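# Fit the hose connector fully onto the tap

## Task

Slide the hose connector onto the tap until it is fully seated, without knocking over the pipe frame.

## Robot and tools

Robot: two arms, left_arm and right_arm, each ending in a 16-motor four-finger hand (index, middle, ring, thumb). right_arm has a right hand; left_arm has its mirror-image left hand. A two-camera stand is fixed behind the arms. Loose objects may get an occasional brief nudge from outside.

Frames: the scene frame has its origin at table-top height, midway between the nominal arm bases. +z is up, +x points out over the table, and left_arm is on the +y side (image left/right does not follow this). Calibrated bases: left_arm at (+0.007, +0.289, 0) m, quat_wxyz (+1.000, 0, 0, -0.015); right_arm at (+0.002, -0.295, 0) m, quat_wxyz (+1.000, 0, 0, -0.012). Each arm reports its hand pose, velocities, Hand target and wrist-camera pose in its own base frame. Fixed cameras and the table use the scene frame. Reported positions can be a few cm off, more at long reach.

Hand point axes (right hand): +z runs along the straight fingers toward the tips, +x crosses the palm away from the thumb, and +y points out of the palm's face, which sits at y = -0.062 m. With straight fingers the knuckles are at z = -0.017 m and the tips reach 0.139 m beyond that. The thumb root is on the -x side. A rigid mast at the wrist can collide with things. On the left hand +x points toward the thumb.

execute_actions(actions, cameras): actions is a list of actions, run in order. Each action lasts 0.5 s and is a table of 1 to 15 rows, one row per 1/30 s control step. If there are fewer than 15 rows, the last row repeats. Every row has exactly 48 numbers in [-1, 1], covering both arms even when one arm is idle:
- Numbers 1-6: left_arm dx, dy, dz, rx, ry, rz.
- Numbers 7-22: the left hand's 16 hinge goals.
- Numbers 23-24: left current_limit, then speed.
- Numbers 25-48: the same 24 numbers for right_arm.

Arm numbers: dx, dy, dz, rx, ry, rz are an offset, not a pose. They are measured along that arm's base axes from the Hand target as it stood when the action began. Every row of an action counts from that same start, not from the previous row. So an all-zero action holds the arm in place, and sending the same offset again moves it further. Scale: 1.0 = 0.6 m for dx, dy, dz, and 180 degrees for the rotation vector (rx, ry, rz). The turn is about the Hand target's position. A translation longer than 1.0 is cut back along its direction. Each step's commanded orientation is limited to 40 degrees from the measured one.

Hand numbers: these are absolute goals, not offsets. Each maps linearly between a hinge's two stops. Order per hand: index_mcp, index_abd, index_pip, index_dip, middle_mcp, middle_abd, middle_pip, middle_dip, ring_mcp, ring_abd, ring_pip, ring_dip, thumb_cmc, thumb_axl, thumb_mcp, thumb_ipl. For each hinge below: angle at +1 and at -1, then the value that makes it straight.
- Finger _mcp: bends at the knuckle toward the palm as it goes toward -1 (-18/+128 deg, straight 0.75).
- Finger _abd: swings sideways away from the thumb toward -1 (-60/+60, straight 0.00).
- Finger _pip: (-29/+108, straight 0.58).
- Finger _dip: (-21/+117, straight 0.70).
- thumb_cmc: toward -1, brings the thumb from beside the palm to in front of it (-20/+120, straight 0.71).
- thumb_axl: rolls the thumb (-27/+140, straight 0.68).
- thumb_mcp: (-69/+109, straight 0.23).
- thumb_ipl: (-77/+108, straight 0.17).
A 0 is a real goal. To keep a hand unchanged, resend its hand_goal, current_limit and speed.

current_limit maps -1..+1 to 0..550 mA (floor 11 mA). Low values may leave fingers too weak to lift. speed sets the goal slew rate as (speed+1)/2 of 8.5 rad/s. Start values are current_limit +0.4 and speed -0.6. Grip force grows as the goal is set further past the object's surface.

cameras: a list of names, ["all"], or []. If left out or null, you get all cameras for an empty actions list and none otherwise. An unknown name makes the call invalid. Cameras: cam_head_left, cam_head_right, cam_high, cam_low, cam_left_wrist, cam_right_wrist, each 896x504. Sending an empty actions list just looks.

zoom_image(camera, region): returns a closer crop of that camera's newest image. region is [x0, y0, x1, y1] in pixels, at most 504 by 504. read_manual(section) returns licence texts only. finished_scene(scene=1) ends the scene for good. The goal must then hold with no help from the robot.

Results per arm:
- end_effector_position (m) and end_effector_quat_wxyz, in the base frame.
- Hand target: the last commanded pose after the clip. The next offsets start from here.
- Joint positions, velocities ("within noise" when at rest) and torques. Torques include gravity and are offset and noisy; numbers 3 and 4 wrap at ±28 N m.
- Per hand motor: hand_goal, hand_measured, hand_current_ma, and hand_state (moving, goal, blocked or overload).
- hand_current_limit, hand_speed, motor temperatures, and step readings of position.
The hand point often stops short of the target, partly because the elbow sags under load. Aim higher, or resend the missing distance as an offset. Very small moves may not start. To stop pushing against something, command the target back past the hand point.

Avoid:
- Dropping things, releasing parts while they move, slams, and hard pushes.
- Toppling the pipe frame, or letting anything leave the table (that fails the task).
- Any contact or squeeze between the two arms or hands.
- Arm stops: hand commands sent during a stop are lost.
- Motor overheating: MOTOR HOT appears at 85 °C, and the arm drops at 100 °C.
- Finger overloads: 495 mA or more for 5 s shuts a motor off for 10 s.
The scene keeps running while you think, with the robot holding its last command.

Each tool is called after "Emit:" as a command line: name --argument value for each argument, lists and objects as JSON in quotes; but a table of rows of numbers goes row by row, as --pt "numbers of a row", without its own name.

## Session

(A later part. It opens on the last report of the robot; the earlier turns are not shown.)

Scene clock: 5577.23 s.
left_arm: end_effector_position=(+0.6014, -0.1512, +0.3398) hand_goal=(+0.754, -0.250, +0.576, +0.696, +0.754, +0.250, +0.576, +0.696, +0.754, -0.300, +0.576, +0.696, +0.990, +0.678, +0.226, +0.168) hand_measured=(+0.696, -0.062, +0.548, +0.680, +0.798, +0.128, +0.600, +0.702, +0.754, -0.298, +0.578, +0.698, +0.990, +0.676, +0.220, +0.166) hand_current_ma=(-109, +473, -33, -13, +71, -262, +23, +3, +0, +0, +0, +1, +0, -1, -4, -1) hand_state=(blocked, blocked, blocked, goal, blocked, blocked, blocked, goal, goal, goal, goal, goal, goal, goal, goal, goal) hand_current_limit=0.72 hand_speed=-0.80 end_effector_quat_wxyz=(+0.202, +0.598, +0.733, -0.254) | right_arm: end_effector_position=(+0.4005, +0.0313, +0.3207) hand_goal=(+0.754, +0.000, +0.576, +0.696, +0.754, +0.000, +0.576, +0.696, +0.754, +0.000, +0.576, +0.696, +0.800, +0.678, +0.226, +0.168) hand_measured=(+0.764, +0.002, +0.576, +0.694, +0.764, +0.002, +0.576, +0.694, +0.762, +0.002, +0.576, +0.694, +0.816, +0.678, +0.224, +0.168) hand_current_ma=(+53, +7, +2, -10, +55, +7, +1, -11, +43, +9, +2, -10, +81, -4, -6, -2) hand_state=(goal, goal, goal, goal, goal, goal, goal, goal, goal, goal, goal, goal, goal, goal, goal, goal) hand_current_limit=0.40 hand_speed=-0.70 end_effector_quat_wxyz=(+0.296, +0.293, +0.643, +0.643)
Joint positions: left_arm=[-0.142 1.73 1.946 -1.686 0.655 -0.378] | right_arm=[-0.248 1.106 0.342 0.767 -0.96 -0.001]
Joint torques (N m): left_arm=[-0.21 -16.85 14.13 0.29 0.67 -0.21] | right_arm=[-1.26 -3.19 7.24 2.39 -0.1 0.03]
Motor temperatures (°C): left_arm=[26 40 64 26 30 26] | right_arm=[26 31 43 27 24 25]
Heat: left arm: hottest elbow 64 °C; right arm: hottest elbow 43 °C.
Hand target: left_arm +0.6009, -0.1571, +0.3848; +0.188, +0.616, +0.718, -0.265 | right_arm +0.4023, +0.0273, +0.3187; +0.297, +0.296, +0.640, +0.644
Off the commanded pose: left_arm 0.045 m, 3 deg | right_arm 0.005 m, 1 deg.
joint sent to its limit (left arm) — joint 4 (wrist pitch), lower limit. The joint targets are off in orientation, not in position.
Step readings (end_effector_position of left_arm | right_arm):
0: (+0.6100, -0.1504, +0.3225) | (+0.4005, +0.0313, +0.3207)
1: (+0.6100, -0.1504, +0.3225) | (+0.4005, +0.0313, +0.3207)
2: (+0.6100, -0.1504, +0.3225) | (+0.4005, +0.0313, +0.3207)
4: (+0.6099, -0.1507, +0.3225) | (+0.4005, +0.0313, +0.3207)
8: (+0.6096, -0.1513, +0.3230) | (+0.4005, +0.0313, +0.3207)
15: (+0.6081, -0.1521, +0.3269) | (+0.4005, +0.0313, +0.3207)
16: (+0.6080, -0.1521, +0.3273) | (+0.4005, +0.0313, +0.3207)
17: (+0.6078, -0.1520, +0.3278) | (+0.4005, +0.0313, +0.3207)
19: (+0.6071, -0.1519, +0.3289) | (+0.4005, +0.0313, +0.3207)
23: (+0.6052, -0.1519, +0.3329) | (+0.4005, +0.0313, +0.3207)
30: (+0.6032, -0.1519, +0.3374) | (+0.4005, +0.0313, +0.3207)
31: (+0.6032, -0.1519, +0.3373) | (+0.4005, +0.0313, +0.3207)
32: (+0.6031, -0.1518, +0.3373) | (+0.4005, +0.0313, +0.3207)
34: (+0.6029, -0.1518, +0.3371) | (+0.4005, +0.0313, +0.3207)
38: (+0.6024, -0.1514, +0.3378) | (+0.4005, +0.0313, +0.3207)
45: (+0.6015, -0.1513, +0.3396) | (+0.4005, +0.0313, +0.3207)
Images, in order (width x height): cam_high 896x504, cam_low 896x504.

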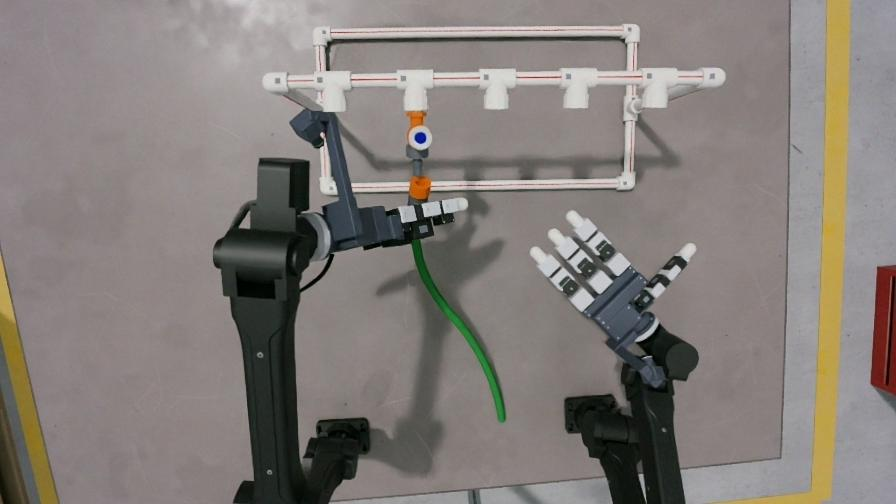

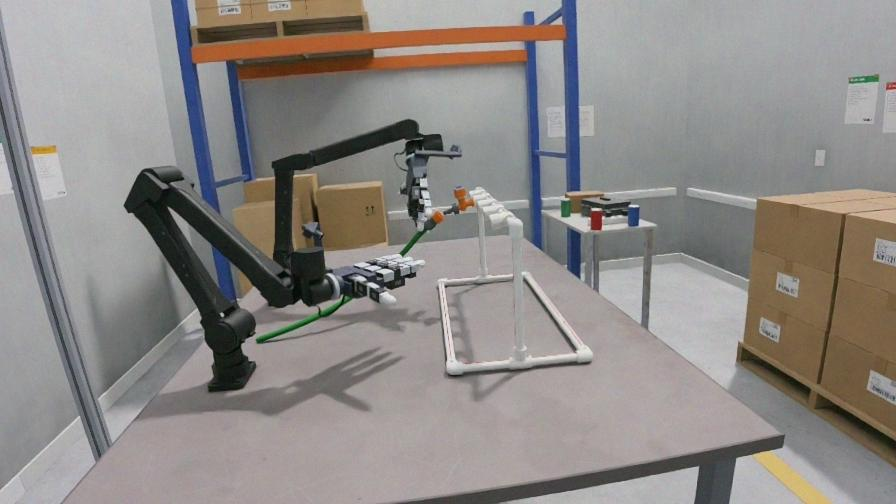

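Emit:
execute_actions --actions '[[[0,0.023,0.003,0,0,0.0,0.754,-0.25,0.576,0.696,0.754,0.25,0.576,0.696,0.754,-0.3,0.576,0.696,0.99,0.678,0.226,0.168,0.72,-0.8,0,0,0,0,0,0,0.754,0,0.576,0.696,0.754,0,0.576,0.696,0.754,0,0.576,0.696,0.8,0.678,0.226,0.168,0.4,-0.7]]]' --cameras '["cam_high","cam_low"]'

Emit:
zoom_image --camera "cam_high" --region '[370, 130, 490, 260]'

Emit:
zoom_image --camera "cam_low" --region '[380, 170, 490, 270]'

Scene clock: 5590.87 s.
left_arm: end_effector_position=(+0.5991, -0.1494, +0.3470) hand_goal=(+0.754, -0.250, +0.576, +0.696, +0.754, +0.250, +0.576, +0.696, +0.754, -0.300, +0.576, +0.696, +0.990, +0.678, +0.226, +0.168) hand_measured=(+0.696, -0.062, +0.548, +0.680, +0.798, +0.128, +0.600, +0.702, +0.754, -0.298, +0.578, +0.698, +0.990, +0.676, +0.220, +0.166) hand_current_ma=(-109, +473, -33, -13, +71, -262, +23, +3, +0, +0, +0, +1, +0, -1, -4, -1) hand_state=(blocked, blocked, blocked, goal, blocked, blocked, blocked, goal, goal, goal, goal, goal, goal, goal, goal, goal) hand_current_limit=0.72 hand_speed=-0.80 end_effector_quat_wxyz=(+0.207, +0.598, +0.732, -0.251) | right_arm: end_effector_position=(+0.4005, +0.0313, +0.3207) hand_goal=(+0.754, +0.000, +0.576, +0.696, +0.754, +0.000, +0.576, +0.696, +0.754, +0.000, +0.576, +0.696, +0.800, +0.678, +0.226, +0.168) hand_measured=(+0.764, +0.002, +0.576, +0.694, +0.764, +0.002, +0.576, +0.694, +0.762, +0.002, +0.576, +0.694, +0.816, +0.678, +0.224, +0.168) hand_current_ma=(+53, +7, +2, -10, +55, +7, +1, -11, +43, +9, +2, -10, +81, -4, -6, -2) hand_state=(goal, goal, goal, goal, goal, goal, goal, goal, goal, goal, goal, goal, goal, goal, goal, goal) hand_current_limit=0.40 hand_speed=-0.70 end_effector_quat_wxyz=(+0.296, +0.293, +0.643, +0.643)
Joint positions: left_arm=[-0.14 1.718 1.946 -1.686 0.655 -0.378] | right_arm=[-0.248 1.106 0.342 0.767 -0.96 -0.001]
Joint torques (N m): left_arm=[1.38 -16.21 13.26 0.38 0.72 0] | right_arm=[-1.26 -3.19 7.24 2.37 -0.1 0.03]
Motor temperatures (°C): left_arm=[26 40 65 26 30 26] | right_arm=[26 31 43 27 24 25]
Heat: left arm: hottest elbow 65 °C; right arm: hottest elbow 43 °C.
Hand target: left_arm +0.6010, -0.1433, +0.3865; +0.188, +0.616, +0.718, -0.265 | right_arm +0.4023, +0.0273, +0.3187; +0.297, +0.296, +0.640, +0.644
Off the commanded pose: left_arm 0.040 m, 4 deg | right_arm 0.005 m, 1 deg.
joint sent to its limit (left arm) — joint 4 (wrist pitch), lower limit. The joint targets are off in orientation, not in position.
Step readings (end_effector_position of left_arm | right_arm):
0: (+0.6014, -0.1511, +0.3397) | (+0.4005, +0.0313, +0.3207)
1: (+0.6014, -0.1511, +0.3397) | (+0.4005, +0.0313, +0.3207)
2: (+0.6014, -0.1511, +0.3397) | (+0.4005, +0.0313, +0.3207)
4: (+0.6011, -0.1511, +0.3404) | (+0.4005, +0.0313, +0.3207)
8: (+0.6002, -0.1510, +0.3429) | (+0.4005, +0.0313, +0.3207)
15: (+0.5991, -0.1496, +0.3470) | (+0.4005, +0.0313, +0.3207)
Images, in order (width x height): cam_high 896x504, cam_low 896x504.

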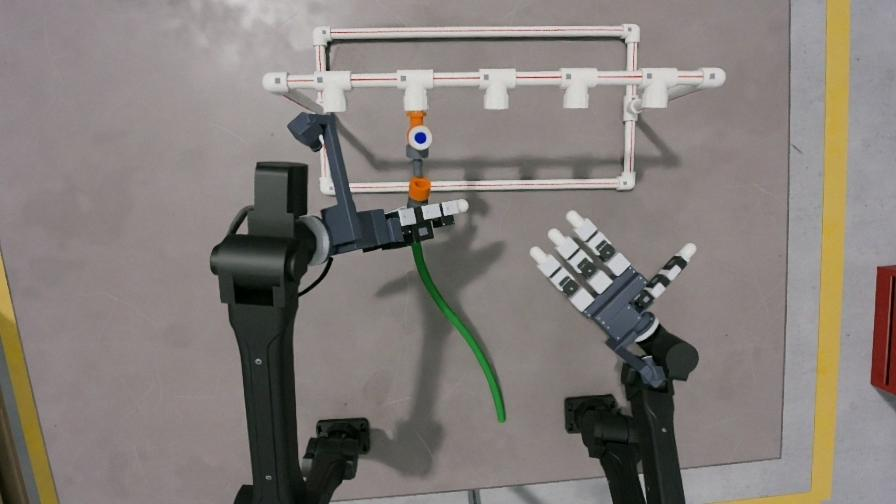

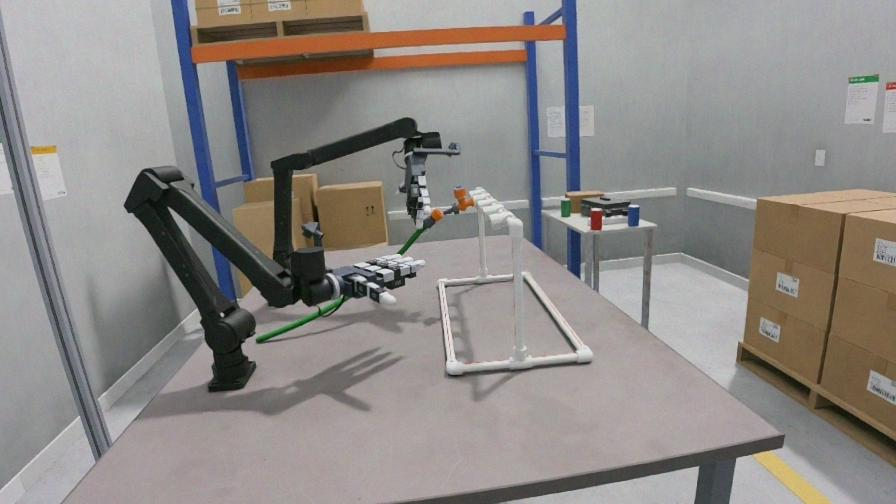

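Scaled by 3.877.

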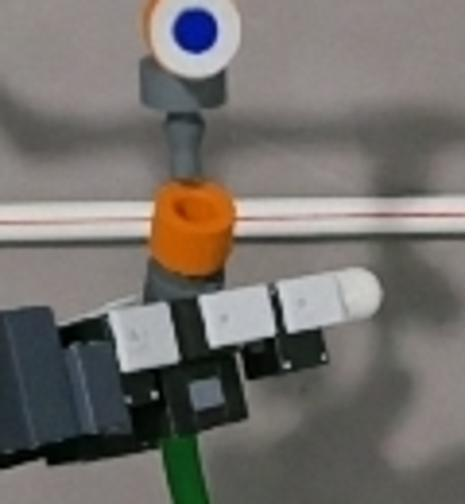

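Scaled by 4.582.

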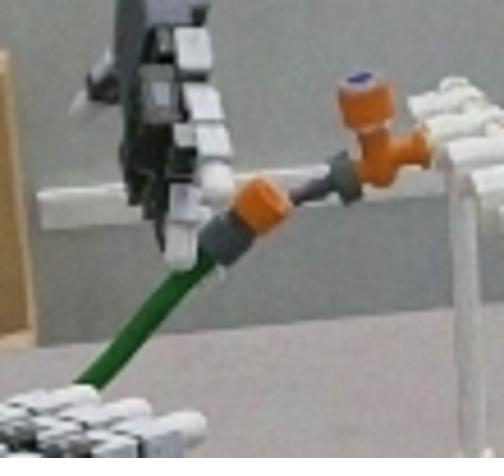

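Emit:
execute_actions --actions '[[[0,0.006,-0.05,0,0,0.0,0.754,-0.25,0.576,0.696,0.754,0.25,0.576,0.696,0.754,-0.3,0.576,0.696,0.99,0.678,0.226,0.168,0.72,-0.8,0,0,0,0,0,0,0.754,0,0.576,0.696,0.754,0,0.576,0.696,0.754,0,0.576,0.696,0.8,0.678,0.226,0.168,0.4,-0.7]]]' --cameras '["cam_high","cam_low"]'

Emit:
zoom_image --camera "cam_high" --region '[370, 130, 490, 260]'

Emit:
zoom_image --camera "cam_low" --region '[380, 170, 490, 270]'

Scene clock: 5603.53 s.
left_arm: end_effector_position=(+0.6018, -0.1439, +0.3482) hand_goal=(+0.754, -0.250, +0.576, +0.696, +0.754, +0.250, +0.576, +0.696, +0.754, -0.300, +0.576, +0.696, +0.990, +0.678, +0.226, +0.168) hand_measured=(+0.696, -0.062, +0.548, +0.680, +0.798, +0.128, +0.600, +0.702, +0.754, -0.298, +0.578, +0.698, +0.990, +0.676, +0.220, +0.166) hand_current_ma=(-109, +473, -33, -13, +72, -262, +23, +3, +0, +0, +0, +1, +0, -1, -4, -1) hand_state=(blocked, blocked, blocked, goal, blocked, blocked, blocked, goal, goal, goal, goal, goal, goal, goal, goal, goal) hand_current_limit=0.72 hand_speed=-0.80 end_effector_quat_wxyz=(+0.212, +0.603, +0.728, -0.247) | right_arm: end_effector_position=(+0.4005, +0.0313, +0.3207) hand_goal=(+0.754, +0.000, +0.576, +0.696, +0.754, +0.000, +0.576, +0.696, +0.754, +0.000, +0.576, +0.696, +0.800, +0.678, +0.226, +0.168) hand_measured=(+0.764, +0.002, +0.576, +0.694, +0.764, +0.002, +0.576, +0.694, +0.762, +0.002, +0.576, +0.694, +0.816, +0.678, +0.224, +0.168) hand_current_ma=(+53, +7, +2, -10, +55, +7, +1, -11, +43, +9, +2, -10, +81, -4, -6, -2) hand_state=(goal, goal, goal, goal, goal, goal, goal, goal, goal, goal, goal, goal, goal, goal, goal, goal) hand_current_limit=0.40 hand_speed=-0.70 end_effector_quat_wxyz=(+0.296, +0.293, +0.643, +0.643)
Joint positions: left_arm=[-0.128 1.718 1.946 -1.686 0.655 -0.353] | right_arm=[-0.248 1.106 0.342 0.767 -0.96 -0.001]
Joint torques (N m): left_arm=[0.91 -15.15 9.5 0.34 0.78 0.18] | right_arm=[-1.26 -3.19 7.23 2.39 -0.09 0.03]
Motor temperatures (°C): left_arm=[26 39 65 26 30 26] | right_arm=[26 31 43 27 24 25]
Heat: left arm: hottest elbow 65 °C; right arm: hottest elbow 43 °C.
Hand target: left_arm +0.6009, -0.1397, +0.3565; +0.188, +0.616, +0.718, -0.265 | right_arm +0.4023, +0.0273, +0.3187; +0.297, +0.296, +0.640, +0.644
Off the commanded pose: left_arm 0.009 m, 4 deg | right_arm 0.005 m, 1 deg.
joint sent to its limit (left arm) — joint 4 (wrist pitch), lower limit. The joint targets are off in orientation, not in position.
Step readings (end_effector_position of left_arm | right_arm):
0: (+0.5991, -0.1494, +0.3470) | (+0.4005, +0.0313, +0.3207)
1: (+0.5991, -0.1494, +0.3470) | (+0.4005, +0.0313, +0.3207)
2: (+0.5992, -0.1489, +0.3470) | (+0.4005, +0.0313, +0.3207)
4: (+0.5996, -0.1483, +0.3472) | (+0.4005, +0.0313, +0.3207)
8: (+0.6007, -0.1459, +0.3477) | (+0.4005, +0.0313, +0.3207)
15: (+0.6017, -0.1439, +0.3481) | (+0.4005, +0.0313, +0.3207)
Images, in order (width x height): cam_high 896x504, cam_low 896x504.

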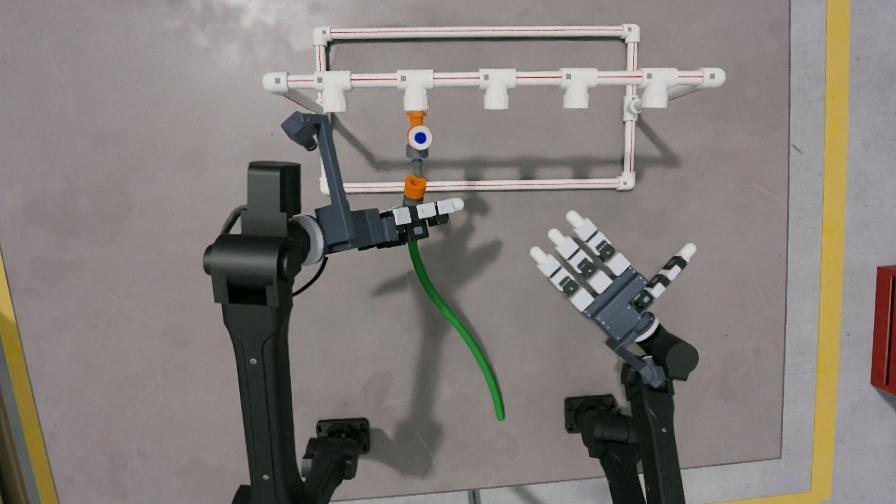

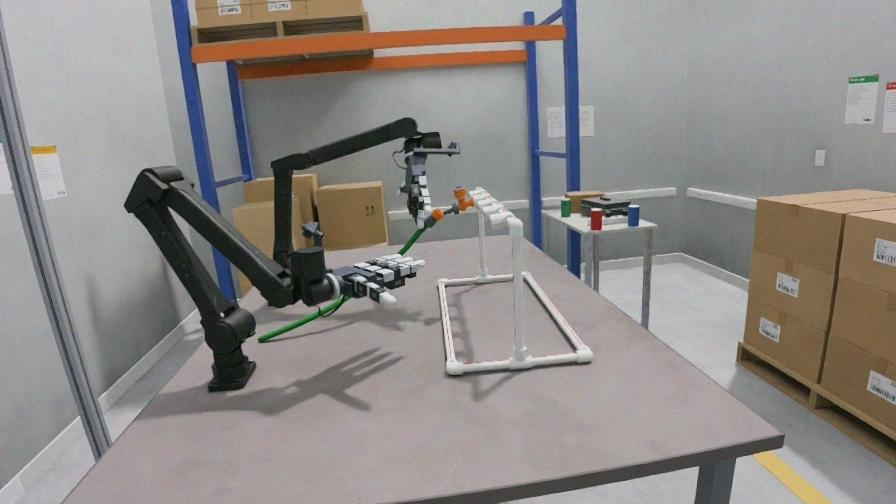

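Scaled by 3.877.

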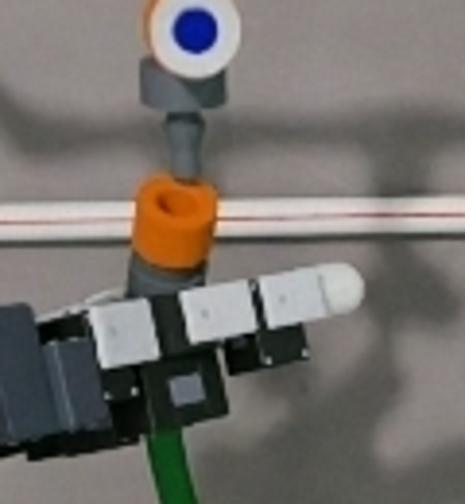

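Scaled by 4.582.

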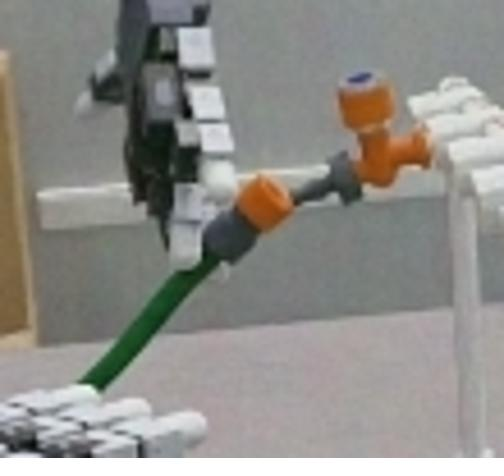

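Emit:
execute_actions --actions '[[[-0.04,-0.0225,-0.03,0,0,0.0,0.754,-0.25,0.576,0.696,0.754,0.25,0.576,0.696,0.754,-0.3,0.576,0.696,0.99,0.678,0.226,0.168,0.72,-0.8,0,0,0,0,0,0,0.754,0,0.576,0.696,0.754,0,0.576,0.696,0.754,0,0.576,0.696,0.8,0.678,0.226,0.168,0.4,-0.7]],[[0,0,0.04,0,0,0.0,0.754,-0.25,0.576,0.696,0.754,0.25,0.576,0.696,0.754,-0.3,0.576,0.696,0.99,0.678,0.226,0.168,0.72,-0.8,0,0,0,0,0,0,0.754,0,0.576,0.696,0.754,0,0.576,0.696,0.754,0,0.576,0.696,0.8,0.678,0.226,0.168,0.4,-0.7]],[[0,0,0.03,0,0,0.0,0.754,-0.25,0.576,0.696,0.754,0.25,0.576,0.696,0.754,-0.3,0.576,0.696,0.99,0.678,0.226,0.168,0.72,-0.8,0,0,0,0,0,0,0.754,0,0.576,0.696,0.754,0,0.576,0.696,0.754,0,0.576,0.696,0.8,0.678,0.226,0.168,0.4,-0.7]]]' --cameras '["cam_high","cam_low"]'

Emit:
zoom_image --camera "cam_high" --region '[370, 130, 490, 260]'

Emit:
zoom_image --camera "cam_low" --region '[380, 170, 490, 270]'

Scene clock: 5621.60 s.
left_arm: end_effector_position=(+0.5781, -0.1481, +0.3413) hand_goal=(+0.754, -0.250, +0.576, +0.696, +0.754, +0.250, +0.576, +0.696, +0.754, -0.300, +0.576, +0.696, +0.990, +0.678, +0.226, +0.168) hand_measured=(+0.694, -0.072, +0.546, +0.678, +0.802, +0.130, +0.600, +0.704, +0.754, -0.298, +0.578, +0.698, +0.990, +0.676, +0.220, +0.166) hand_current_ma=(-117, +473, -35, -14, +79, -254, +25, +4, +0, +0, +0, +1, +0, -1, -4, -1) hand_state=(blocked, blocked, blocked, goal, blocked, blocked, blocked, goal, goal, goal, goal, goal, goal, goal, goal, goal) hand_current_limit=0.72 hand_speed=-0.80 end_effector_quat_wxyz=(+0.198, +0.601, +0.731, -0.256) | right_arm: end_effector_position=(+0.4005, +0.0313, +0.3207) hand_goal=(+0.754, +0.000, +0.576, +0.696, +0.754, +0.000, +0.576, +0.696, +0.754, +0.000, +0.576, +0.696, +0.800, +0.678, +0.226, +0.168) hand_measured=(+0.764, +0.002, +0.576, +0.694, +0.764, +0.002, +0.576, +0.694, +0.762, +0.002, +0.576, +0.694, +0.816, +0.678, +0.224, +0.168) hand_current_ma=(+53, +7, +2, -10, +55, +7, +1, -11, +43, +9, +2, -10, +81, -4, -6, -2) hand_state=(goal, goal, goal, goal, goal, goal, goal, goal, goal, goal, goal, goal, goal, goal, goal, goal) hand_current_limit=0.40 hand_speed=-0.70 end_effector_quat_wxyz=(+0.296, +0.293, +0.643, +0.643)
Joint positions: left_arm=[-0.141 1.67 1.872 -1.686 0.655 -0.365] | right_arm=[-0.248 1.106 0.342 0.767 -0.96 -0.001]
Joint torques (N m): left_arm=[-0.21 -15.85 13.44 0.29 0.65 -0.14] | right_arm=[-1.32 -3.19 7.24 2.39 -0.1 0.03]
Motor temperatures (°C): left_arm=[26 38 62 26 30 27] | right_arm=[26 31 43 27 24 25]
Heat: left arm: hottest elbow 62 °C; right arm: hottest elbow 43 °C.
Hand target: left_arm +0.5769, -0.1533, +0.3805; +0.188, +0.616, +0.718, -0.265 | right_arm +0.4023, +0.0273, +0.3187; +0.297, +0.296, +0.640, +0.644
Off the commanded pose: left_arm 0.040 m, 3 deg | right_arm 0.005 m, 1 deg.
joint sent to its limit (left arm) — joint 4 (wrist pitch), lower limit. The joint targets are off in orientation, not in position.
Step readings (end_effector_position of left_arm | right_arm):
0: (+0.6019, -0.1439, +0.3483) | (+0.4005, +0.0313, +0.3207)
1: (+0.6019, -0.1439, +0.3483) | (+0.4005, +0.0313, +0.3207)
2: (+0.6014, -0.1440, +0.3473) | (+0.4005, +0.0313, +0.3207)
4: (+0.5974, -0.1436, +0.3418) | (+0.4005, +0.0313, +0.3207)
8: (+0.5899, -0.1439, +0.3273) | (+0.4005, +0.0313, +0.3207)
15: (+0.5869, -0.1468, +0.3216) | (+0.4005, +0.0313, +0.3207)
16: (+0.5867, -0.1467, +0.3220) | (+0.4005, +0.0313, +0.3207)
17: (+0.5865, -0.1469, +0.3225) | (+0.4005, +0.0313, +0.3207)
19: (+0.5857, -0.1475, +0.3245) | (+0.4005, +0.0313, +0.3207)
23: (+0.5833, -0.1481, +0.3308) | (+0.4005, +0.0313, +0.3207)
30: (+0.5807, -0.1482, +0.3379) | (+0.4005, +0.0313, +0.3207)
31: (+0.5807, -0.1482, +0.3379) | (+0.4005, +0.0313, +0.3207)
32: (+0.5807, -0.1482, +0.3378) | (+0.4005, +0.0313, +0.3207)
34: (+0.5804, -0.1484, +0.3376) | (+0.4005, +0.0313, +0.3207)
38: (+0.5795, -0.1483, +0.3388) | (+0.4005, +0.0313, +0.3207)
45: (+0.5781, -0.1482, +0.3414) | (+0.4005, +0.0313, +0.3207)
Images, in order (width x height): cam_high 896x504, cam_low 896x504.

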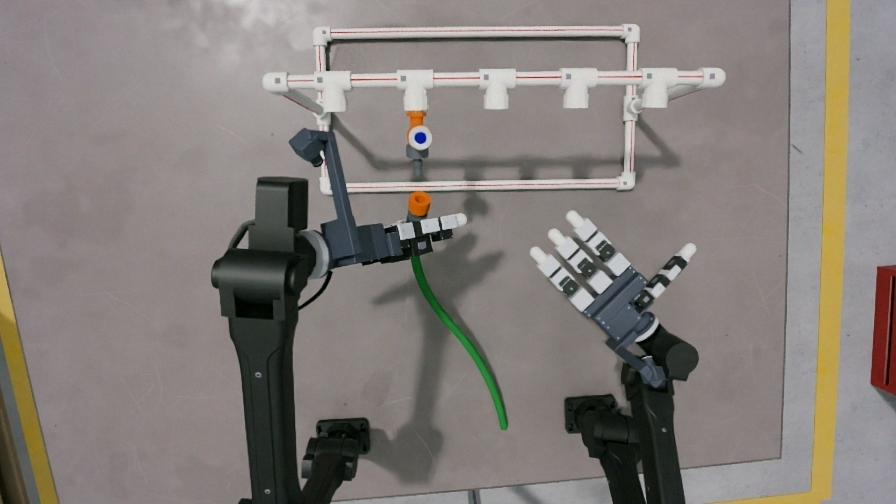

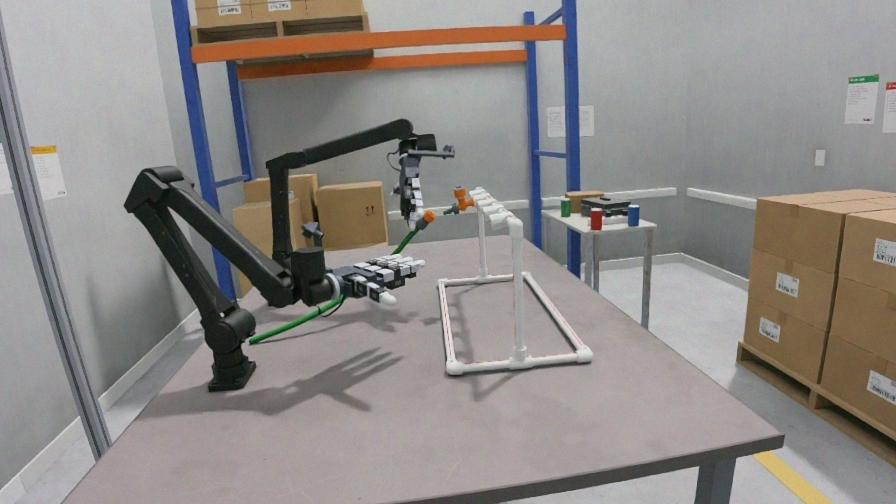

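Scaled by 3.877.

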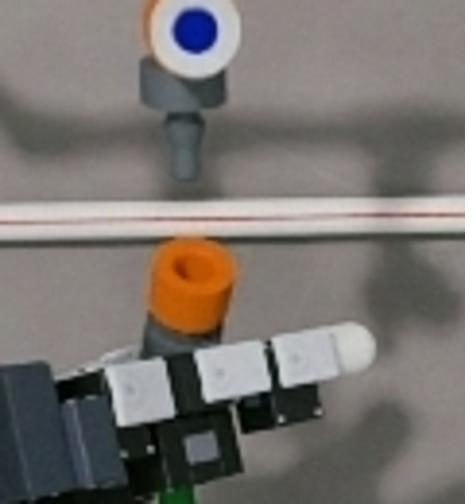

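Scaled by 4.582.

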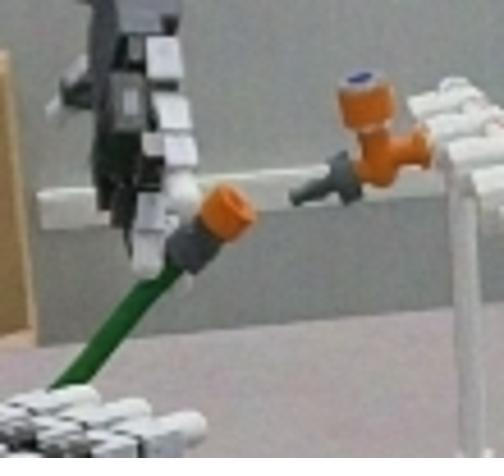

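Emit:
execute_actions --actions '[[[0.02,0,0.012,0,0,0.0,0.754,-0.3,0.576,0.696,0.754,0.45,0.576,0.696,0.754,-0.3,0.576,0.696,0.99,0.678,0.226,0.168,0.74,-0.8,0,0,0,0,0,0,0.754,0,0.576,0.696,0.754,0,0.576,0.696,0.754,0,0.576,0.696,0.8,0.678,0.226,0.168,0.4,-0.7]],[[0.02,0,0.008,0,0,0.0,0.754,-0.3,0.576,0.696,0.754,0.45,0.576,0.696,0.754,-0.3,0.576,0.696,0.99,0.678,0.226,0.168,0.74,-0.8,0,0,0,0,0,0,0.754,0,0.576,0.696,0.754,0,0.576,0.696,0.754,0,0.576,0.696,0.8,0.678,0.226,0.168,0.4,-0.7]]]' --cameras '["cam_high","cam_low"]'

Emit:
zoom_image --camera "cam_high" --region '[370, 130, 490, 260]'

Emit:
zoom_image --camera "cam_low" --region '[380, 170, 490, 270]'

Scene clock: 5680.13 s.
left_arm: end_effector_position=(+0.5915, -0.1490, +0.3567) hand_goal=(+0.754, -0.300, +0.576, +0.696, +0.754, +0.450, +0.576, +0.696, +0.754, -0.300, +0.576, +0.696, +0.990, +0.678, +0.226, +0.168) hand_measured=(+0.688, -0.072, +0.542, +0.676, +0.816, +0.202, +0.610, +0.708, +0.754, -0.298, +0.578, +0.698, +0.990, +0.676, +0.220, +0.166) hand_current_ma=(-136, +478, -41, -19, +120, -478, +42, +8, +0, +0, +0, +1, +0, -1, -4, -1) hand_state=(blocked, blocked, blocked, blocked, blocked, blocked, blocked, goal, goal, goal, goal, goal, goal, goal, goal, goal) hand_current_limit=0.74 hand_speed=-0.80 end_effector_quat_wxyz=(+0.212, +0.598, +0.732, -0.249) | right_arm: end_effector_position=(+0.4005, +0.0313, +0.3207) hand_goal=(+0.754, +0.000, +0.576, +0.696, +0.754, +0.000, +0.576, +0.696, +0.754, +0.000, +0.576, +0.696, +0.800, +0.678, +0.226, +0.168) hand_measured=(+0.764, +0.002, +0.576, +0.694, +0.764, +0.002, +0.576, +0.694, +0.762, +0.002, +0.576, +0.694, +0.816, +0.678, +0.224, +0.168) hand_current_ma=(+53, +7, +2, -10, +55, +7, +1, -11, +43, +9, +2, -10, +81, -4, -6, -2) hand_state=(goal, goal, goal, goal, goal, goal, goal, goal, goal, goal, goal, goal, goal, goal, goal, goal) hand_current_limit=0.40 hand_speed=-0.70 end_effector_quat_wxyz=(+0.296, +0.293, +0.643, +0.643)
Joint positions: left_arm=[-0.141 1.694 1.937 -1.689 0.655 -0.384] | right_arm=[-0.248 1.106 0.342 0.767 -0.96 -0.001]
Joint torques (N m): left_arm=[0.15 -13.92 15.58 0.34 0.66 -0.16] | right_arm=[-1.32 -3.19 7.24 2.39 -0.09 0.03]
Motor temperatures (°C): left_arm=[26 38 64 26 30 27] | right_arm=[26 30 43 27 24 25]
Heat: left arm: hottest elbow 64 °C; right arm: hottest elbow 43 °C.
Hand target: left_arm +0.6008, -0.1533, +0.3927; +0.188, +0.616, +0.718, -0.265 | right_arm +0.4023, +0.0273, +0.3187; +0.297, +0.296, +0.640, +0.644
Off the commanded pose: left_arm 0.037 m, 4 deg | right_arm 0.005 m, 1 deg.
joint sent to its limit (left arm) — joint 4 (wrist pitch), lower limit. The joint targets are off in orientation, not in position.
Step readings (end_effector_position of left_arm | right_arm):
0: (+0.5780, -0.1481, +0.3413) | (+0.4005, +0.0313, +0.3207)
1: (+0.5780, -0.1481, +0.3413) | (+0.4005, +0.0313, +0.3207)
2: (+0.5780, -0.1480, +0.3413) | (+0.4005, +0.0313, +0.3207)
4: (+0.5780, -0.1479, +0.3413) | (+0.4005, +0.0313, +0.3207)
8: (+0.5788, -0.1478, +0.3446) | (+0.4005, +0.0313, +0.3207)
15: (+0.5807, -0.1479, +0.3507) | (+0.4005, +0.0313, +0.3207)
16: (+0.5808, -0.1479, +0.3509) | (+0.4005, +0.0313, +0.3207)
17: (+0.5811, -0.1479, +0.3513) | (+0.4005, +0.0313, +0.3207)
19: (+0.5834, -0.1481, +0.3535) | (+0.4005, +0.0313, +0.3207)
23: (+0.5890, -0.1488, +0.3579) | (+0.4005, +0.0313, +0.3207)
30: (+0.5912, -0.1490, +0.3577) | (+0.4005, +0.0313, +0.3207)
Images, in order (width x height): cam_high 896x504, cam_low 896x504.

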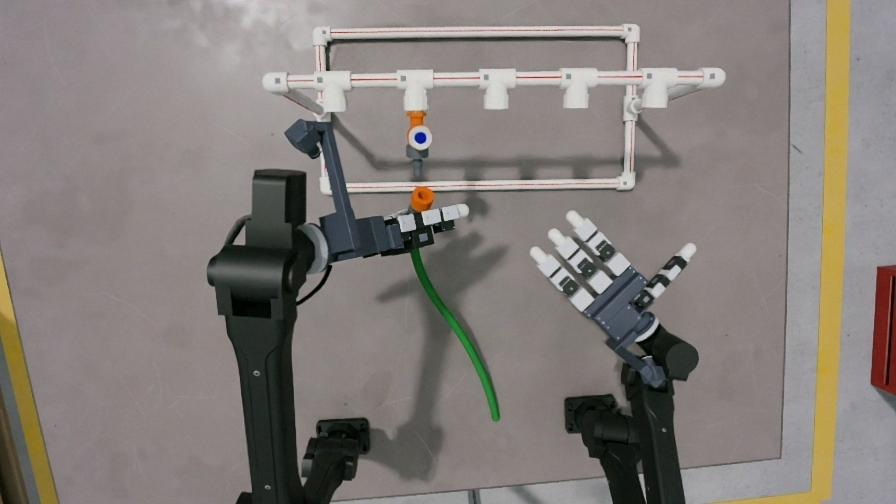

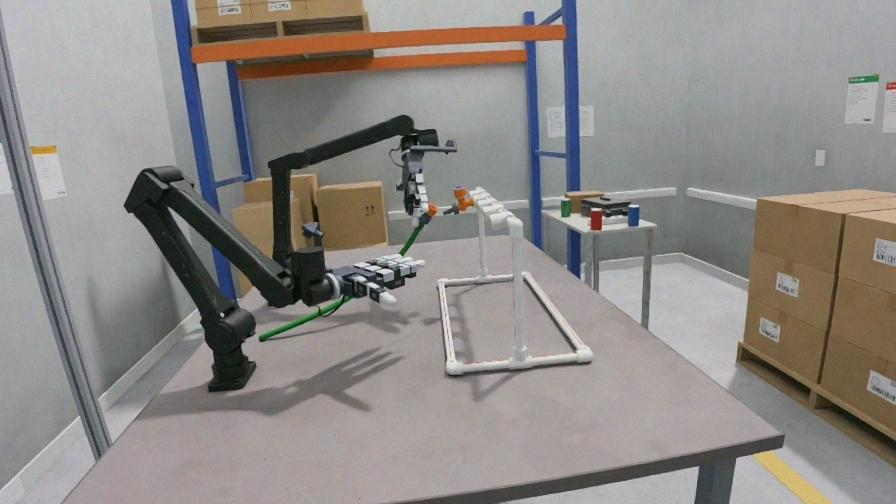

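Scaled by 3.877.

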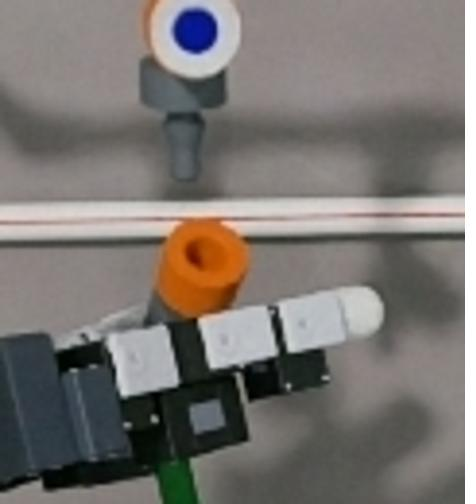

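Scaled by 4.582.

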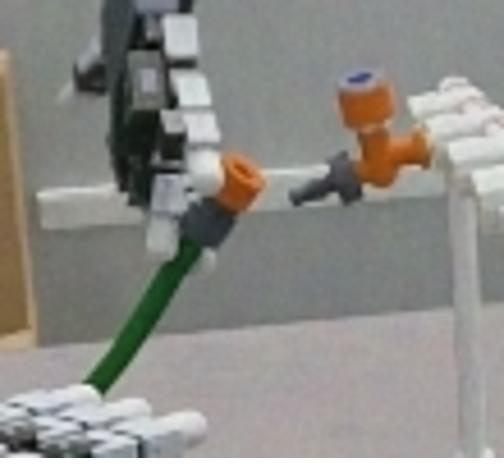

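Emit:
execute_actions --actions '[[[-0.08,0,-0.02,0,0,0.0,0.754,-0.3,0.576,0.696,0.754,0.45,0.576,0.696,0.754,-0.3,0.576,0.696,0.99,0.678,0.226,0.168,0.74,-0.8,0,0,0,0,0,0,0.754,0,0.576,0.696,0.754,0,0.576,0.696,0.754,0,0.576,0.696,0.99,0.678,0.226,0.168,0.4,-0.7]],[[-0.05,-0.05,-0.02,0.07,-0.012,-0.016,0.754,-0.3,0.576,0.696,0.754,0.45,0.576,0.696,0.754,-0.3,0.576,0.696,0.99,0.678,0.226,0.168,0.74,-0.8,0,0,0,0,0,0,0.754,0,0.576,0.696,0.754,0,0.576,0.696,0.754,0,0.576,0.696,0.99,0.678,0.226,0.168,0.4,-0.7]],[[0,-0.06,-0.02,0.07,-0.012,-0.016,0.754,-0.3,0.576,0.696,0.754,0.45,0.576,0.696,0.754,-0.3,0.576,0.696,0.99,0.678,0.226,0.168,0.74,-0.8,0,0,0,0,0,0,0.754,0,0.576,0.696,0.754,0,0.576,0.696,0.754,0,0.576,0.696,0.99,0.678,0.226,0.168,0.4,-0.7]],[[0,-0.06,0,0.067,-0.011,-0.015,0.754,-0.3,0.576,0.696,0.754,0.45,0.576,0.696,0.754,-0.3,0.576,0.696,0.99,0.678,0.226,0.168,0.74,-0.8,0,0,0,0,0,0,0.754,0,0.576,0.696,0.754,0,0.576,0.696,0.754,0,0.576,0.696,0.99,0.678,0.226,0.168,0.4,-0.7]]]' --cameras '["cam_high","cam_low","cam_left_wrist"]'

Emit:
zoom_image --camera "cam_low" --region '[300, 100, 500, 300]'

Scene clock: 5747.30 s.
left_arm: end_effector_position=(+0.5138, -0.2565, +0.3227) hand_goal=(+0.754, -0.300, +0.576, +0.696, +0.754, +0.450, +0.576, +0.696, +0.754, -0.300, +0.576, +0.696, +0.990, +0.678, +0.226, +0.168) hand_measured=(+0.686, -0.072, +0.542, +0.674, +0.816, +0.202, +0.610, +0.708, +0.754, -0.298, +0.578, +0.698, +0.988, +0.676, +0.220, +0.166) hand_current_ma=(-139, +478, -41, -21, +121, -478, +42, +8, +0, +0, +0, +1, +0, -1, -4, -1) hand_state=(blocked, blocked, blocked, blocked, blocked, blocked, blocked, goal, goal, goal, goal, goal, goal, goal, goal, goal) hand_current_limit=0.74 hand_speed=-0.80 end_effector_quat_wxyz=(+0.024, +0.716, +0.697, +0.009) | right_arm: end_effector_position=(+0.4005, +0.0312, +0.3207) hand_goal=(+0.754, +0.000, +0.576, +0.696, +0.754, +0.000, +0.576, +0.696, +0.754, +0.000, +0.576, +0.696, +0.990, +0.678, +0.226, +0.168) hand_measured=(+0.764, +0.002, +0.576, +0.694, +0.764, +0.002, +0.576, +0.694, +0.762, +0.002, +0.576, +0.694, +0.996, +0.678, +0.224, +0.168) hand_current_ma=(+53, +7, +2, -10, +55, +7, +1, -11, +43, +9, +2, -10, +29, -4, -6, -2) hand_state=(goal, goal, goal, goal, goal, goal, goal, goal, goal, goal, goal, goal, goal, goal, goal, goal) hand_current_limit=0.40 hand_speed=-0.70 end_effector_quat_wxyz=(+0.296, +0.293, +0.643, +0.643)
Joint positions: left_arm=[-0.576 1.654 1.823 -1.689 -0.008 -0.549] | right_arm=[-0.248 1.106 0.342 0.767 -0.96 0]
Joint torques (N m): left_arm=[1.26 -14.39 13.98 0.23 -0.3 -0.16] | right_arm=[-1.26 -3.19 7.24 2.39 -0.09 0.03]
Motor temperatures (°C): left_arm=[26 37 68 26 30 26] | right_arm=[26 30 43 27 24 25]
Heat: left arm: hottest elbow 68 °C; right arm: hottest elbow 43 °C.
Hand target: left_arm +0.5229, -0.2552, +0.3566; +0.000, +0.707, +0.707, -0.001 | right_arm +0.4023, +0.0273, +0.3187; +0.297, +0.296, +0.640, +0.644
Off the commanded pose: left_arm 0.035 m, 3 deg | right_arm 0.005 m, 0 deg.
joint sent to its limit (left arm) — joint 4 (wrist pitch), lower limit. The joint targets are off in orientation, not in position.
Step readings (end_effector_position of left_arm | right_arm):
0: (+0.5915, -0.1490, +0.3567) | (+0.4005, +0.0313, +0.3207)
1: (+0.5915, -0.1490, +0.3567) | (+0.4005, +0.0313, +0.3207)
2: (+0.5914, -0.1489, +0.3569) | (+0.4005, +0.0313, +0.3207)
4: (+0.5889, -0.1492, +0.3572) | (+0.4005, +0.0313, +0.3207)
8: (+0.5742, -0.1483, +0.3595) | (+0.4005, +0.0312, +0.3207)
15: (+0.5617, -0.1482, +0.3761) | (+0.4005, +0.0312, +0.3207)
16: (+0.5610, -0.1480, +0.3767) | (+0.4005, +0.0312, +0.3207)
17: (+0.5602, -0.1465, +0.3755) | (+0.4005, +0.0312, +0.3207)
19: (+0.5560, -0.1432, +0.3689) | (+0.4005, +0.0312, +0.3207)
23: (+0.5419, -0.1683, +0.3592) | (+0.4005, +0.0312, +0.3207)
30: (+0.5306, -0.1926, +0.3555) | (+0.4005, +0.0312, +0.3207)
31: (+0.5308, -0.1910, +0.3554) | (+0.4005, +0.0312, +0.3207)
32: (+0.5315, -0.1877, +0.3549) | (+0.4005, +0.0312, +0.3207)
34: (+0.5330, -0.1812, +0.3535) | (+0.4005, +0.0312, +0.3207)
38: (+0.5261, -0.2017, +0.3501) | (+0.4005, +0.0312, +0.3207)
45: (+0.5179, -0.2251, +0.3439) | (+0.4005, +0.0312, +0.3207)
46: (+0.5186, -0.2237, +0.3437) | (+0.4005, +0.0312, +0.3207)
47: (+0.5201, -0.2205, +0.3438) | (+0.4005, +0.0312, +0.3207)
49: (+0.5234, -0.2151, +0.3443) | (+0.4005, +0.0312, +0.3207)
53: (+0.5195, -0.2348, +0.3360) | (+0.4005, +0.0312, +0.3207)
60: (+0.5133, -0.2582, +0.3224) | (+0.4005, +0.0312, +0.3207)
camera_calibration:
cam_left_wrist: T_world_to_cam=[[-0.635008, -0.772384, 0.0137043, 0.0883494], [-0.571713, 0.481811, 0.664081, 0.159307], [-0.519528, 0.413861, -0.747535, 0.742638], [0, 0, 0, 1]] pos_world=[0.533002, -0.315865, 0.448145]
Images, in order (width x height): cam_high 896x504, cam_low 896x504, cam_left_wrist 896x504.

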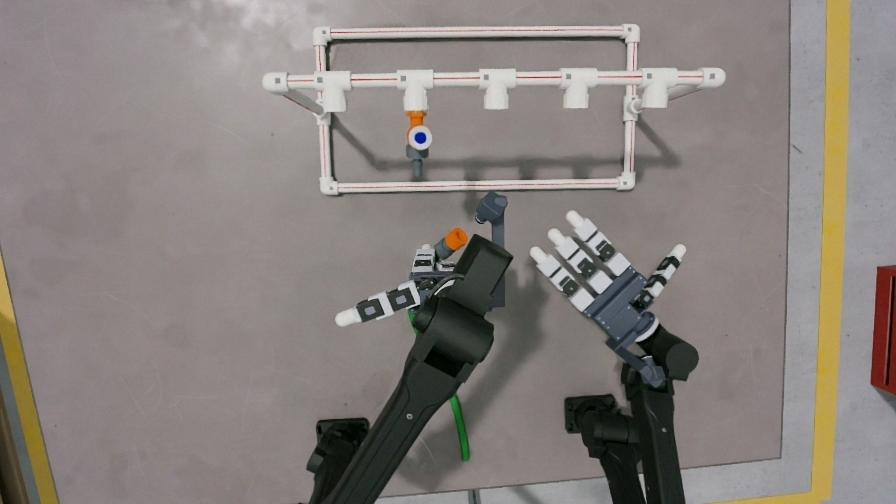

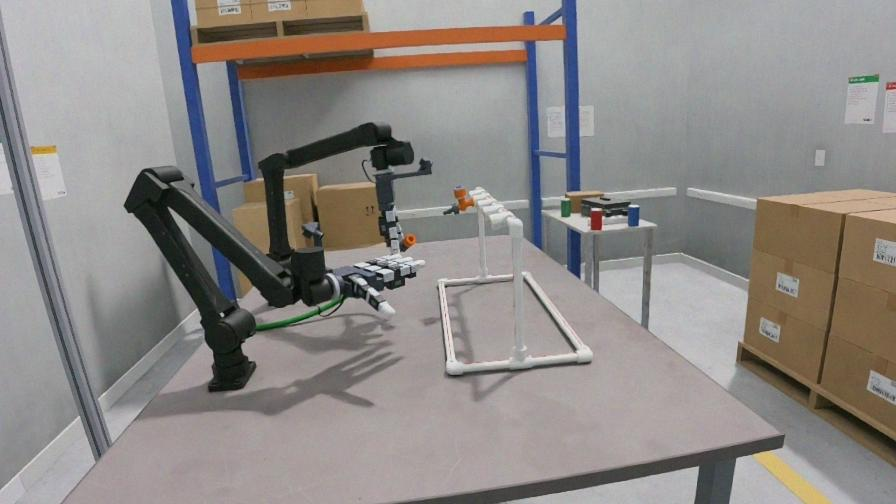

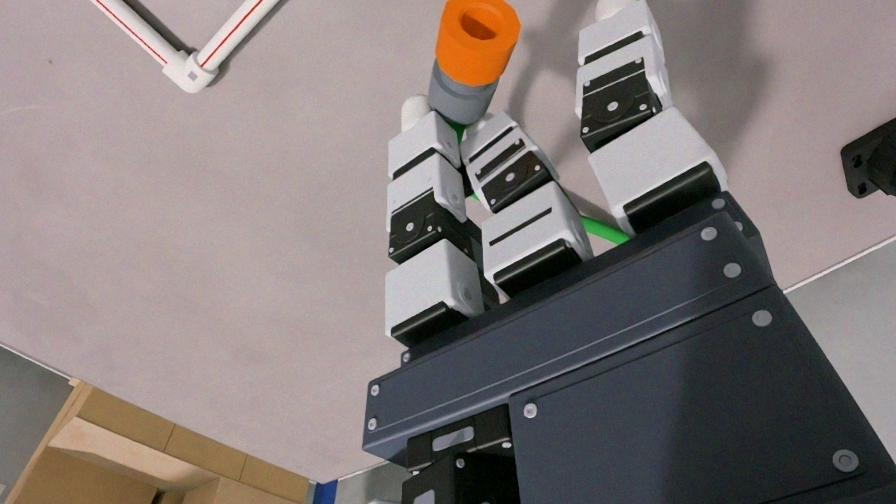

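Scaled by 2.520.

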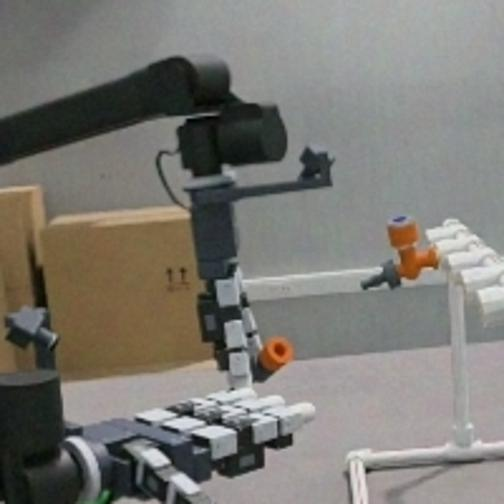

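Emit:
execute_actions --actions '[[[-0.02,0,-0.09,0,0,0,0.754,-0.3,0.576,0.696,0.754,0.45,0.576,0.696,0.754,-0.3,0.576,0.696,0.99,0.678,0.226,0.168,0.74,-0.8,0,0,0,0,0,0,0.754,0,0.576,0.696,0.754,0,0.576,0.696,0.754,0,0.576,0.696,0.99,0.678,0.226,0.168,0.4,-0.7]],[[0,0,-0.09,0,0,0.0,0.754,-0.3,0.576,0.696,0.754,0.45,0.576,0.696,0.754,-0.3,0.576,0.696,0.99,0.678,0.226,0.168,0.74,-0.8,0,0,0,0,0,0,0.754,0,0.576,0.696,0.754,0,0.576,0.696,0.754,0,0.576,0.696,0.99,0.678,0.226,0.168,0.4,-0.7]],[[0,0,-0.08,0,0,0,0.754,-0.3,0.576,0.696,0.754,0.45,0.576,0.696,0.754,-0.3,0.576,0.696,0.99,0.678,0.226,0.168,0.74,-0.8,0,0,0,0,0,0,0.754,0,0.576,0.696,0.754,0,0.576,0.696,0.754,0,0.576,0.696,0.99,0.678,0.226,0.168,0.4,-0.7]]]' --cameras '["cam_high","cam_low"]'

Emit:
zoom_image --camera "cam_low" --region '[330, 190, 480, 330]'

Scene clock: 5813.73 s.
left_arm: end_effector_position=(+0.5106, -0.2555, +0.1965) hand_goal=(+0.754, -0.300, +0.576, +0.696, +0.754, +0.450, +0.576, +0.696, +0.754, -0.300, +0.576, +0.696, +0.990, +0.678, +0.226, +0.168) hand_measured=(+0.686, -0.072, +0.542, +0.674, +0.816, +0.202, +0.610, +0.708, +0.754, -0.298, +0.578, +0.698, +0.988, +0.676, +0.220, +0.166) hand_current_ma=(-139, +479, -41, -21, +121, -478, +42, +8, +0, +0, +0, +1, +0, -1, -4, -1) hand_state=(blocked, blocked, blocked, blocked, blocked, blocked, blocked, goal, goal, goal, goal, goal, goal, goal, goal, goal) hand_current_limit=0.74 hand_speed=-0.80 end_effector_quat_wxyz=(-0.008, +0.712, +0.703, -0.003) | right_arm: end_effector_position=(+0.4005, +0.0312, +0.3207) hand_goal=(+0.754, +0.000, +0.576, +0.696, +0.754, +0.000, +0.576, +0.696, +0.754, +0.000, +0.576, +0.696, +0.990, +0.678, +0.226, +0.168) hand_measured=(+0.764, +0.002, +0.576, +0.694, +0.764, +0.002, +0.576, +0.694, +0.762, +0.002, +0.576, +0.694, +0.996, +0.678, +0.224, +0.168) hand_current_ma=(+53, +7, +2, -10, +55, +7, +1, -11, +43, +9, +2, -10, +29, -4, -6, -2) hand_state=(goal, goal, goal, goal, goal, goal, goal, goal, goal, goal, goal, goal, goal, goal, goal, goal) hand_current_limit=0.40 hand_speed=-0.70 end_effector_quat_wxyz=(+0.296, +0.293, +0.643, +0.643)
Joint positions: left_arm=[-0.576 1.688 1.548 -1.448 0.003 -0.563] | right_arm=[-0.248 1.106 0.342 0.767 -0.96 0]
Joint torques (N m): left_arm=[0.38 -15.27 8.83 0.68 -0.11 -0.16] | right_arm=[-1.26 -3.19 7.23 2.39 -0.1 0.03]
Motor temperatures (°C): left_arm=[26 40 69 26 29 26] | right_arm=[26 30 43 27 24 25]
Heat: left arm: hottest elbow 69 °C; right arm: hottest elbow 43 °C.
Hand target: left_arm +0.5109, -0.2552, +0.2007; +0.000, +0.707, +0.707, -0.001 | right_arm +0.4023, +0.0273, +0.3187; +0.297, +0.296, +0.640, +0.644
Off the commanded pose: left_arm 0.004 m, 1 deg | right_arm 0.005 m, 0 deg.
Step readings (end_effector_position of left_arm | right_arm):
0: (+0.5138, -0.2565, +0.3227) | (+0.4005, +0.0312, +0.3207)
1: (+0.5138, -0.2565, +0.3227) | (+0.4005, +0.0312, +0.3207)
2: (+0.5138, -0.2564, +0.3227) | (+0.4005, +0.0312, +0.3207)
4: (+0.5136, -0.2566, +0.3221) | (+0.4005, +0.0312, +0.3207)
8: (+0.5138, -0.2571, +0.3175) | (+0.4005, +0.0312, +0.3207)
15: (+0.5136, -0.2570, +0.3041) | (+0.4005, +0.0312, +0.3207)
16: (+0.5136, -0.2570, +0.3026) | (+0.4005, +0.0312, +0.3207)
17: (+0.5137, -0.2570, +0.2995) | (+0.4005, +0.0312, +0.3207)
19: (+0.5129, -0.2567, +0.2875) | (+0.4005, +0.0312, +0.3207)
23: (+0.5089, -0.2543, +0.2546) | (+0.4005, +0.0312, +0.3207)
30: (+0.5106, -0.2555, +0.2399) | (+0.4005, +0.0312, +0.3207)
31: (+0.5109, -0.2558, +0.2397) | (+0.4005, +0.0312, +0.3207)
32: (+0.5116, -0.2562, +0.2378) | (+0.4005, +0.0312, +0.3207)
34: (+0.5127, -0.2569, +0.2291) | (+0.4005, +0.0312, +0.3207)
38: (+0.5097, -0.2549, +0.2055) | (+0.4005, +0.0312, +0.3207)
45: (+0.5102, -0.2553, +0.1964) | (+0.4005, +0.0312, +0.3207)
Images, in order (width x height): cam_high 896x504, cam_low 896x504.

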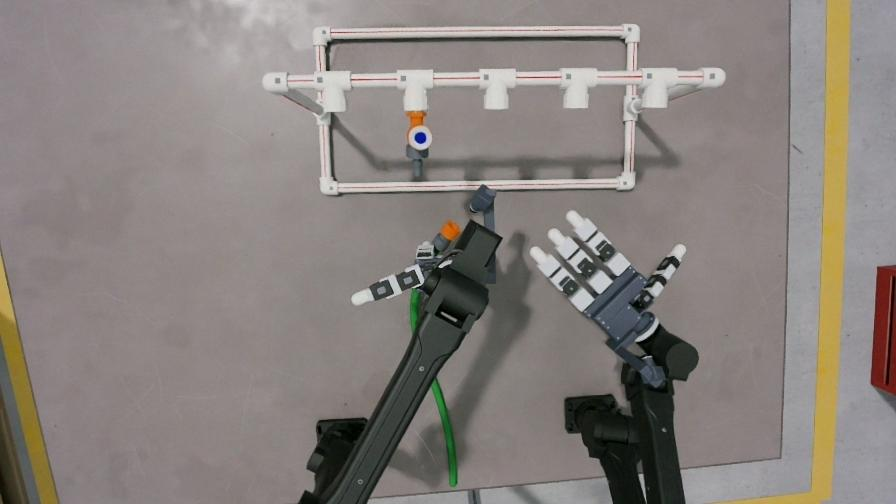

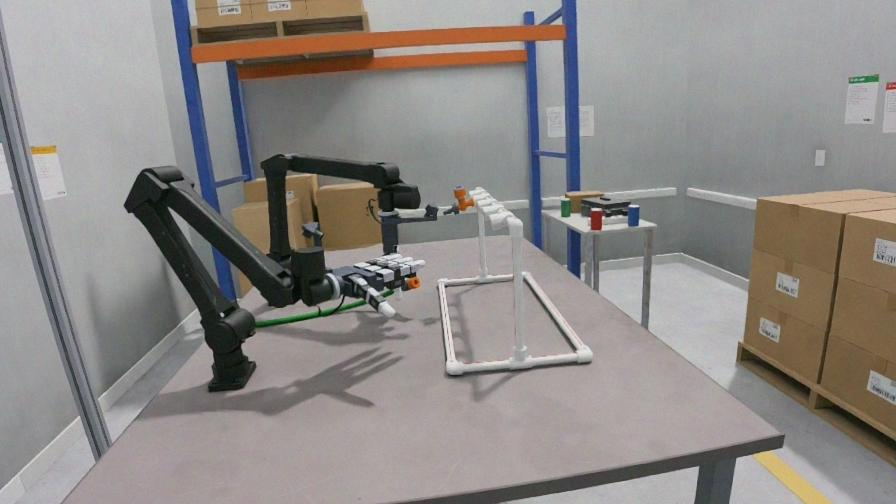

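Scaled by 3.360.

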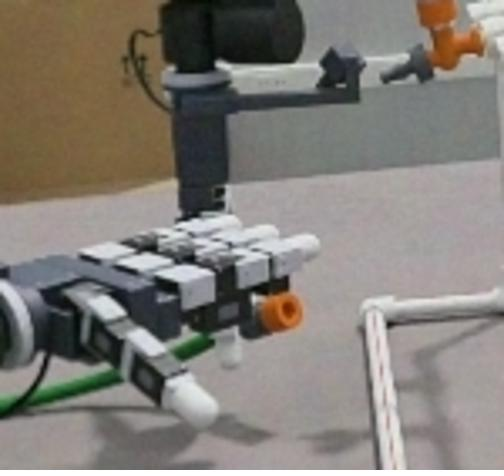

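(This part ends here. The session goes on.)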